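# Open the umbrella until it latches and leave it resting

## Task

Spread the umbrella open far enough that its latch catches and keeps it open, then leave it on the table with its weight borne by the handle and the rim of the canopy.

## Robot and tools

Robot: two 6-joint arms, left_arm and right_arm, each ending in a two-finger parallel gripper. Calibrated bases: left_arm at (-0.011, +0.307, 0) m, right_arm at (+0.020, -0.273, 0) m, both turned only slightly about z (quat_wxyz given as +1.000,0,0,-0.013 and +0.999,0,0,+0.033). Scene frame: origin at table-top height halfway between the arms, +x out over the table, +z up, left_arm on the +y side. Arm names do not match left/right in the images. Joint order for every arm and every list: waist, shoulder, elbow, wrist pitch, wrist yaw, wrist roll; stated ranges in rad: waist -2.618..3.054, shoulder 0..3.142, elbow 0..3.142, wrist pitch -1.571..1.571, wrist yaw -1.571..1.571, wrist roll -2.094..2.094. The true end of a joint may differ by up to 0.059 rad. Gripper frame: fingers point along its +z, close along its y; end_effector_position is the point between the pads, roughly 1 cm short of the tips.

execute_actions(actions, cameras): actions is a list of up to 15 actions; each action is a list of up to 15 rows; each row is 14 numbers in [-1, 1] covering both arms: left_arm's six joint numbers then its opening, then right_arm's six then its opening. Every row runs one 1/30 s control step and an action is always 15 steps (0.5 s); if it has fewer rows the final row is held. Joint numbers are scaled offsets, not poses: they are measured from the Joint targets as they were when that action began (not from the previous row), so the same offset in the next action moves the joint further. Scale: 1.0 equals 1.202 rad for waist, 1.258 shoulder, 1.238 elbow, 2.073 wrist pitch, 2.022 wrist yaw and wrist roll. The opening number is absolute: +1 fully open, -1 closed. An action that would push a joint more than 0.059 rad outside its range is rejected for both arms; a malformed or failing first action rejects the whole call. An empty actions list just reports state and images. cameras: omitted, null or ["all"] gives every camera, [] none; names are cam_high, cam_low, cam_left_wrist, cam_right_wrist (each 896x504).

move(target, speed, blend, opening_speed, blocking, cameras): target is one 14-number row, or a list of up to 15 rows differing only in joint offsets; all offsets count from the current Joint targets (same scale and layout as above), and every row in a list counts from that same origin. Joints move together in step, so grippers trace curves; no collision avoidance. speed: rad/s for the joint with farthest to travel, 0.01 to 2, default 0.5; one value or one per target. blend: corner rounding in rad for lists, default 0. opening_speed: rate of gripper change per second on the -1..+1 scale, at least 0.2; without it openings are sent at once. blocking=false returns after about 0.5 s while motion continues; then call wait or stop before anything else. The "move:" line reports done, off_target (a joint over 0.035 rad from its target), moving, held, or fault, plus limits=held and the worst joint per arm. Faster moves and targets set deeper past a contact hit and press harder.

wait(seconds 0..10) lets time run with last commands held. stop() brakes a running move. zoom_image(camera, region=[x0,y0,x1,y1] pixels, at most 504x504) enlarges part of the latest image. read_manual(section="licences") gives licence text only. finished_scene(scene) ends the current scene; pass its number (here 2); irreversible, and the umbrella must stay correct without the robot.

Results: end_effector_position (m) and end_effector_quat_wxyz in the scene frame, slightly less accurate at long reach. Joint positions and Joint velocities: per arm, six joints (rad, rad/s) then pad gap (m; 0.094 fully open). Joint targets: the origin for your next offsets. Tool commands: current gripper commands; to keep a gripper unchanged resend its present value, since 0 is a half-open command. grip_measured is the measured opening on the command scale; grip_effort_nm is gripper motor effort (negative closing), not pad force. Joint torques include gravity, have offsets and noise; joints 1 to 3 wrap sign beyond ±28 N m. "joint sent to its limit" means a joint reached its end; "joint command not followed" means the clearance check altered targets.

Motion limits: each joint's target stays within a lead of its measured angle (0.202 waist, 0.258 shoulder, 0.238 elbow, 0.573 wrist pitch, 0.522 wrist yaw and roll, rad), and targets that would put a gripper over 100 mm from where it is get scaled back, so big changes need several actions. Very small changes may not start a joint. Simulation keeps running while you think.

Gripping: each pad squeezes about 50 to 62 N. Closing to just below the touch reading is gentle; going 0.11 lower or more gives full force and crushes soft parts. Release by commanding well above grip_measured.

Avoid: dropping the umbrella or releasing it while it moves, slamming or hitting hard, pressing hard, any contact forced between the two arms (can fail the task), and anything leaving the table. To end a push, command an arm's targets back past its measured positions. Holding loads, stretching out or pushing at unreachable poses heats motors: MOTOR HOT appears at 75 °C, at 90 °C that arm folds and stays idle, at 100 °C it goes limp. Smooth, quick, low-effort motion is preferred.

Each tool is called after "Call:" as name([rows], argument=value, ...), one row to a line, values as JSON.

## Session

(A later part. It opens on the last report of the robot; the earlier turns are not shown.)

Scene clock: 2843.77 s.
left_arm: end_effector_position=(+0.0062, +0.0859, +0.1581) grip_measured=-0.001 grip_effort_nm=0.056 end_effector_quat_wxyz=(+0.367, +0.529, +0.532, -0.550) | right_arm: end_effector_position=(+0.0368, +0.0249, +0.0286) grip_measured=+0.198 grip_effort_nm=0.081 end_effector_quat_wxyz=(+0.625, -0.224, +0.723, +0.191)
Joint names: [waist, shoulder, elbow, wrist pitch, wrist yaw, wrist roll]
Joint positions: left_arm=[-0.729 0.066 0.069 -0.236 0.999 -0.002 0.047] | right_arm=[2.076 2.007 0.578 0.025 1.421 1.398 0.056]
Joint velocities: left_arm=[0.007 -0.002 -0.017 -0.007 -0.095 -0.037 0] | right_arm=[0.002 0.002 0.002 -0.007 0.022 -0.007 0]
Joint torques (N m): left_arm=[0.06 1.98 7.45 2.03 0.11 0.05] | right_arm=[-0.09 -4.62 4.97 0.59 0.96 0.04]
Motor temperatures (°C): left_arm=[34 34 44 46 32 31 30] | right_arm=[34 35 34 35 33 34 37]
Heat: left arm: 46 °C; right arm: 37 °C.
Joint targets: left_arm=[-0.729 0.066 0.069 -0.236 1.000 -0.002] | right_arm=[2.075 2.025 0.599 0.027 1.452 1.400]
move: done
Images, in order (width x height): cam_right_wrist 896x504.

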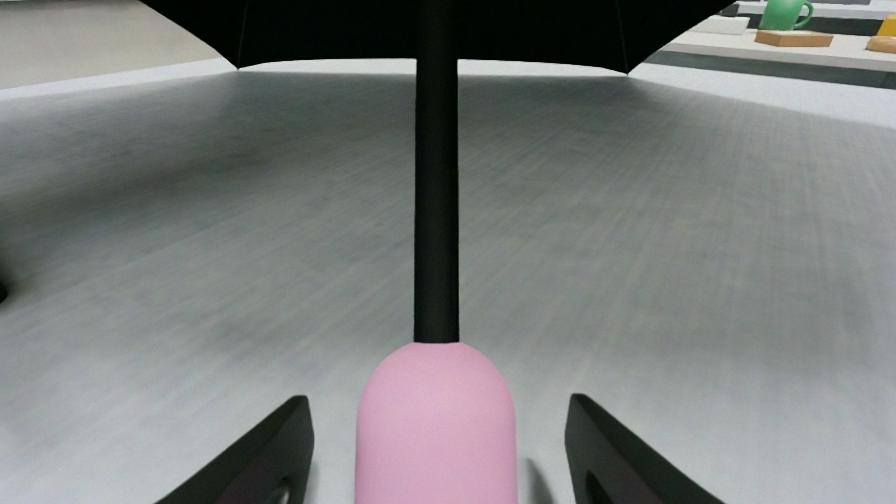

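Call:
move(target=[0, 0, 0, 0, 0, 0, 0.0, 0, -0.0843, -0.0162, -0.0338, 0, 0, 0.35], opening_speed=0.4, speed=0.2, cameras=["cam_right_wrist"])

Scene clock: 2868.50 s.
left_arm: end_effector_position=(+0.0062, +0.0859, +0.1581) grip_measured=-0.001 grip_effort_nm=0.056 end_effector_quat_wxyz=(+0.367, +0.529, +0.532, -0.550) | right_arm: end_effector_position=(+0.0362, +0.0260, +0.0426) grip_measured=+0.348 grip_effort_nm=0.076 end_effector_quat_wxyz=(+0.623, -0.217, +0.725, +0.199)
Joint names: [waist, shoulder, elbow, wrist pitch, wrist yaw, wrist roll]
Joint positions: left_arm=[-0.729 0.066 0.069 -0.236 0.999 -0.002 0.047] | right_arm=[2.076 1.941 0.578 -0.019 1.422 1.398 0.063]
Joint velocities: left_arm=[-0.007 -0.002 0.012 -0.007 0.037 -0.051 -0.001] | right_arm=[0.002 -0.012 -0.007 -0.022 0.022 -0.037 -0.001]
Joint torques (N m): left_arm=[0.05 1.96 7.46 2.02 0.12 0.05] | right_arm=[-0.09 -7.57 3.47 0.36 0.95 0.03]
Motor temperatures (°C): left_arm=[34 34 44 47 32 31 30] | right_arm=[34 35 34 34 34 34 36]
Heat: left arm: 47 °C; right arm: 36 °C.
Joint targets: left_arm=[-0.729 0.066 0.069 -0.236 1.000 -0.002] | right_arm=[2.075 1.919 0.579 -0.043 1.452 1.400]
move: done
Images, in order (width x height): cam_right_wrist 896x504.

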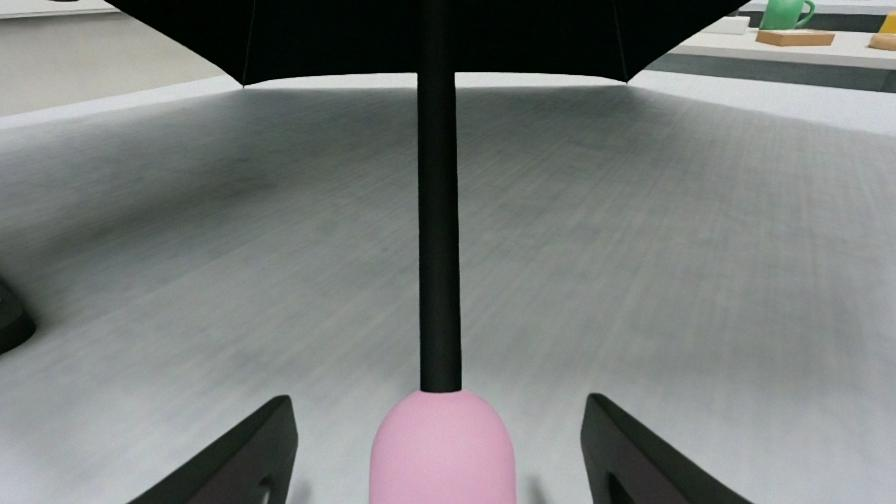

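Call:
move(target=[0, 0, 0, 0, 0, 0, 0.0, 0.1414, -0.0978, -0.1131, 0, 0, 0, 0.35], speed=0.15, cameras=["cam_right_wrist", "cam_left_wrist"])

Scene clock: 2875.00 s.
left_arm: end_effector_position=(+0.0062, +0.0859, +0.1581) grip_measured=-0.001 grip_effort_nm=0.066 end_effector_quat_wxyz=(+0.367, +0.529, +0.532, -0.550) | right_arm: end_effector_position=(+0.0087, +0.0006, +0.0521) grip_measured=+0.348 grip_effort_nm=0.081 end_effector_quat_wxyz=(+0.605, -0.277, +0.704, +0.248)
Joint names: [waist, shoulder, elbow, wrist pitch, wrist yaw, wrist roll]
Joint positions: left_arm=[-0.729 0.066 0.069 -0.236 0.999 -0.002 0.047] | right_arm=[2.241 1.817 0.452 -0.022 1.422 1.398 0.063]
Joint velocities: left_arm=[0.007 -0.017 -0.007 0.007 0.066 0.007 0] | right_arm=[0.017 0.017 -0.007 -0.037 0.022 0.037 0]
Joint torques (N m): left_arm=[0.02 1.96 7.46 2.02 0.12 0.04] | right_arm=[0.46 -6.56 2.37 0.4 0.95 0.04]
Motor temperatures (°C): left_arm=[34 33 44 47 32 31 30] | right_arm=[34 35 33 34 34 34 36]
Heat: left arm: 47 °C; right arm: 36 °C.
Joint targets: left_arm=[-0.729 0.066 0.069 -0.236 1.000 -0.002] | right_arm=[2.245 1.795 0.439 -0.043 1.452 1.400]
move: done
Images, in order (width x height): cam_left_wrist 896x504, cam_right_wrist 896x504.

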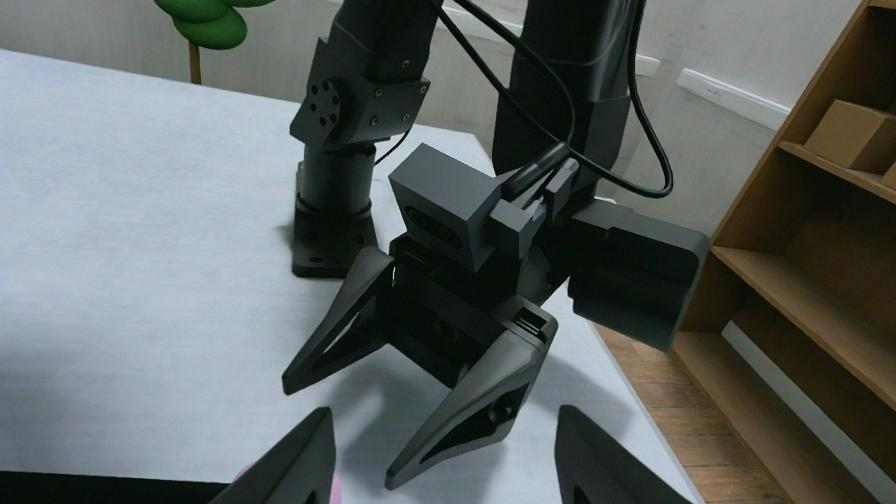

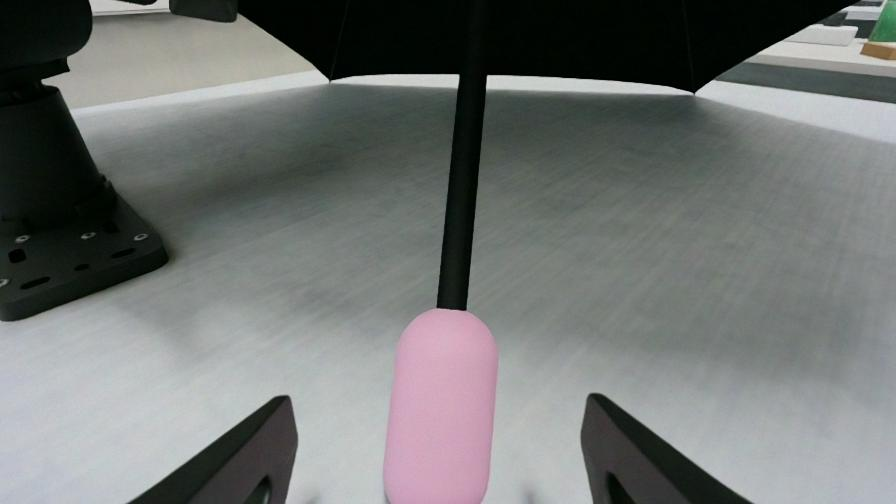

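Call:
move(target=[0, 0, 0, 0, 0, 0, 0.0, 0.1664, -0.1888, -0.0825, -0.0653, 0, 0, 0.35], speed=0.3, cameras=["all"])

Scene clock: 2881.70 s.
left_arm: end_effector_position=(+0.0062, +0.0859, +0.1581) grip_measured=-0.001 grip_effort_nm=0.056 end_effector_quat_wxyz=(+0.367, +0.529, +0.532, -0.550) | right_arm: end_effector_position=(-0.0200, -0.0258, +0.0779) grip_measured=+0.348 grip_effort_nm=0.076 end_effector_quat_wxyz=(+0.576, -0.344, +0.674, +0.310)
Joint names: [waist, shoulder, elbow, wrist pitch, wrist yaw, wrist roll]
Joint positions: left_arm=[-0.729 0.066 0.069 -0.236 0.999 -0.002 0.047] | right_arm=[2.44 1.575 0.351 -0.155 1.423 1.398 0.063]
Joint velocities: left_arm=[-0.007 -0.007 -0.002 -0.066 -0.007 -0.022 0.001] | right_arm=[-0.007 -0.007 0.017 -0.037 -0.007 0.007 0]
Joint torques (N m): left_arm=[0.03 1.96 7.46 2.02 0.11 0.04] | right_arm=[0.51 -4.85 2.93 0.41 0.94 0.03]
Motor temperatures (°C): left_arm=[34 33 44 47 32 31 30] | right_arm=[34 35 33 34 34 34 36]
Heat: left arm: 47 °C; right arm: 36 °C.
Joint targets: left_arm=[-0.729 0.066 0.069 -0.236 1.000 -0.002] | right_arm=[2.445 1.558 0.337 -0.178 1.452 1.400]
move: done

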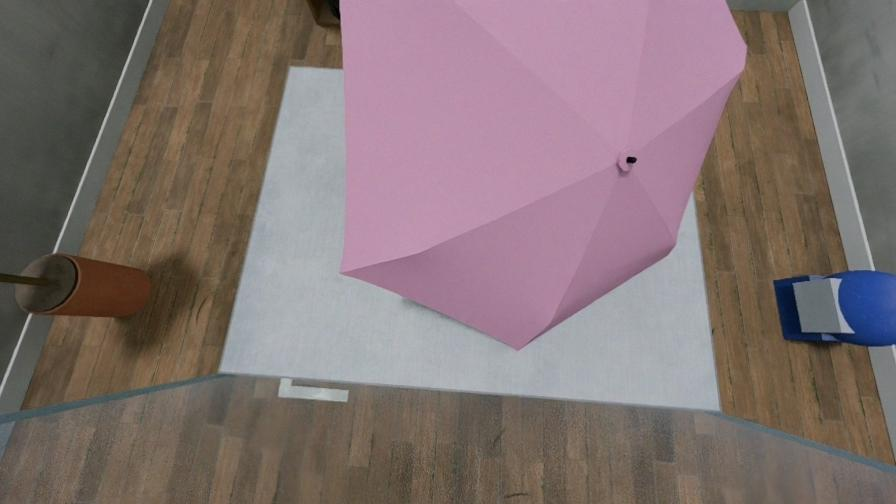

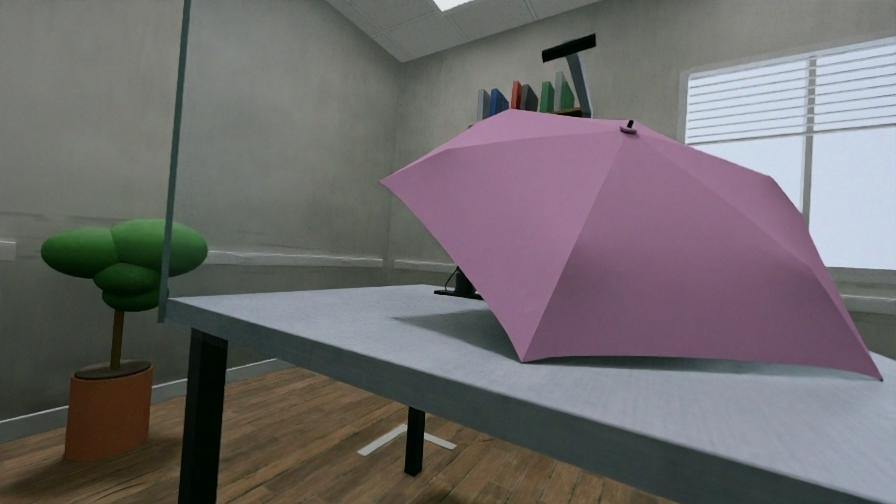

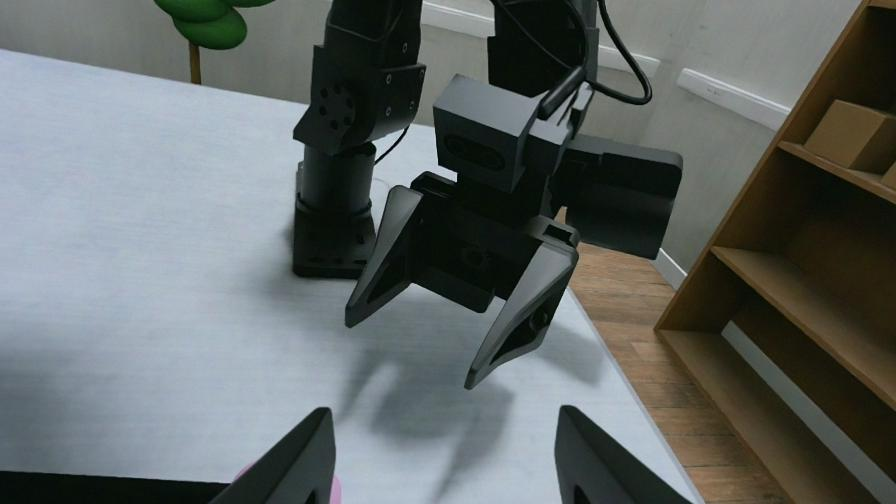

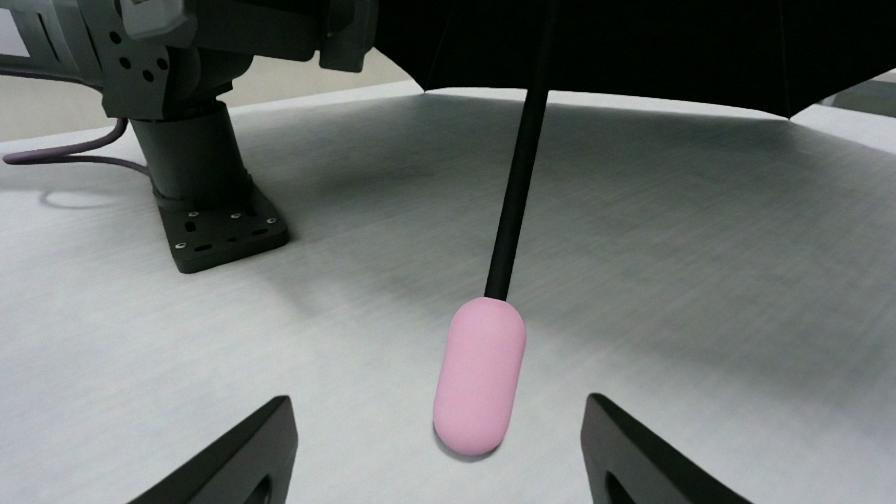

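Call:
zoom_image(camera="cam_right_wrist", region=[400, 0, 700, 169])

Scaled by 1.680 from the camera's 896x504 image, which has a finer 1280x720 frame.

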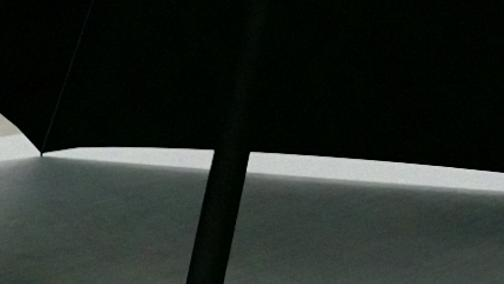

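Call:
finished_scene(scene=2)

The scene is finished: the task was done.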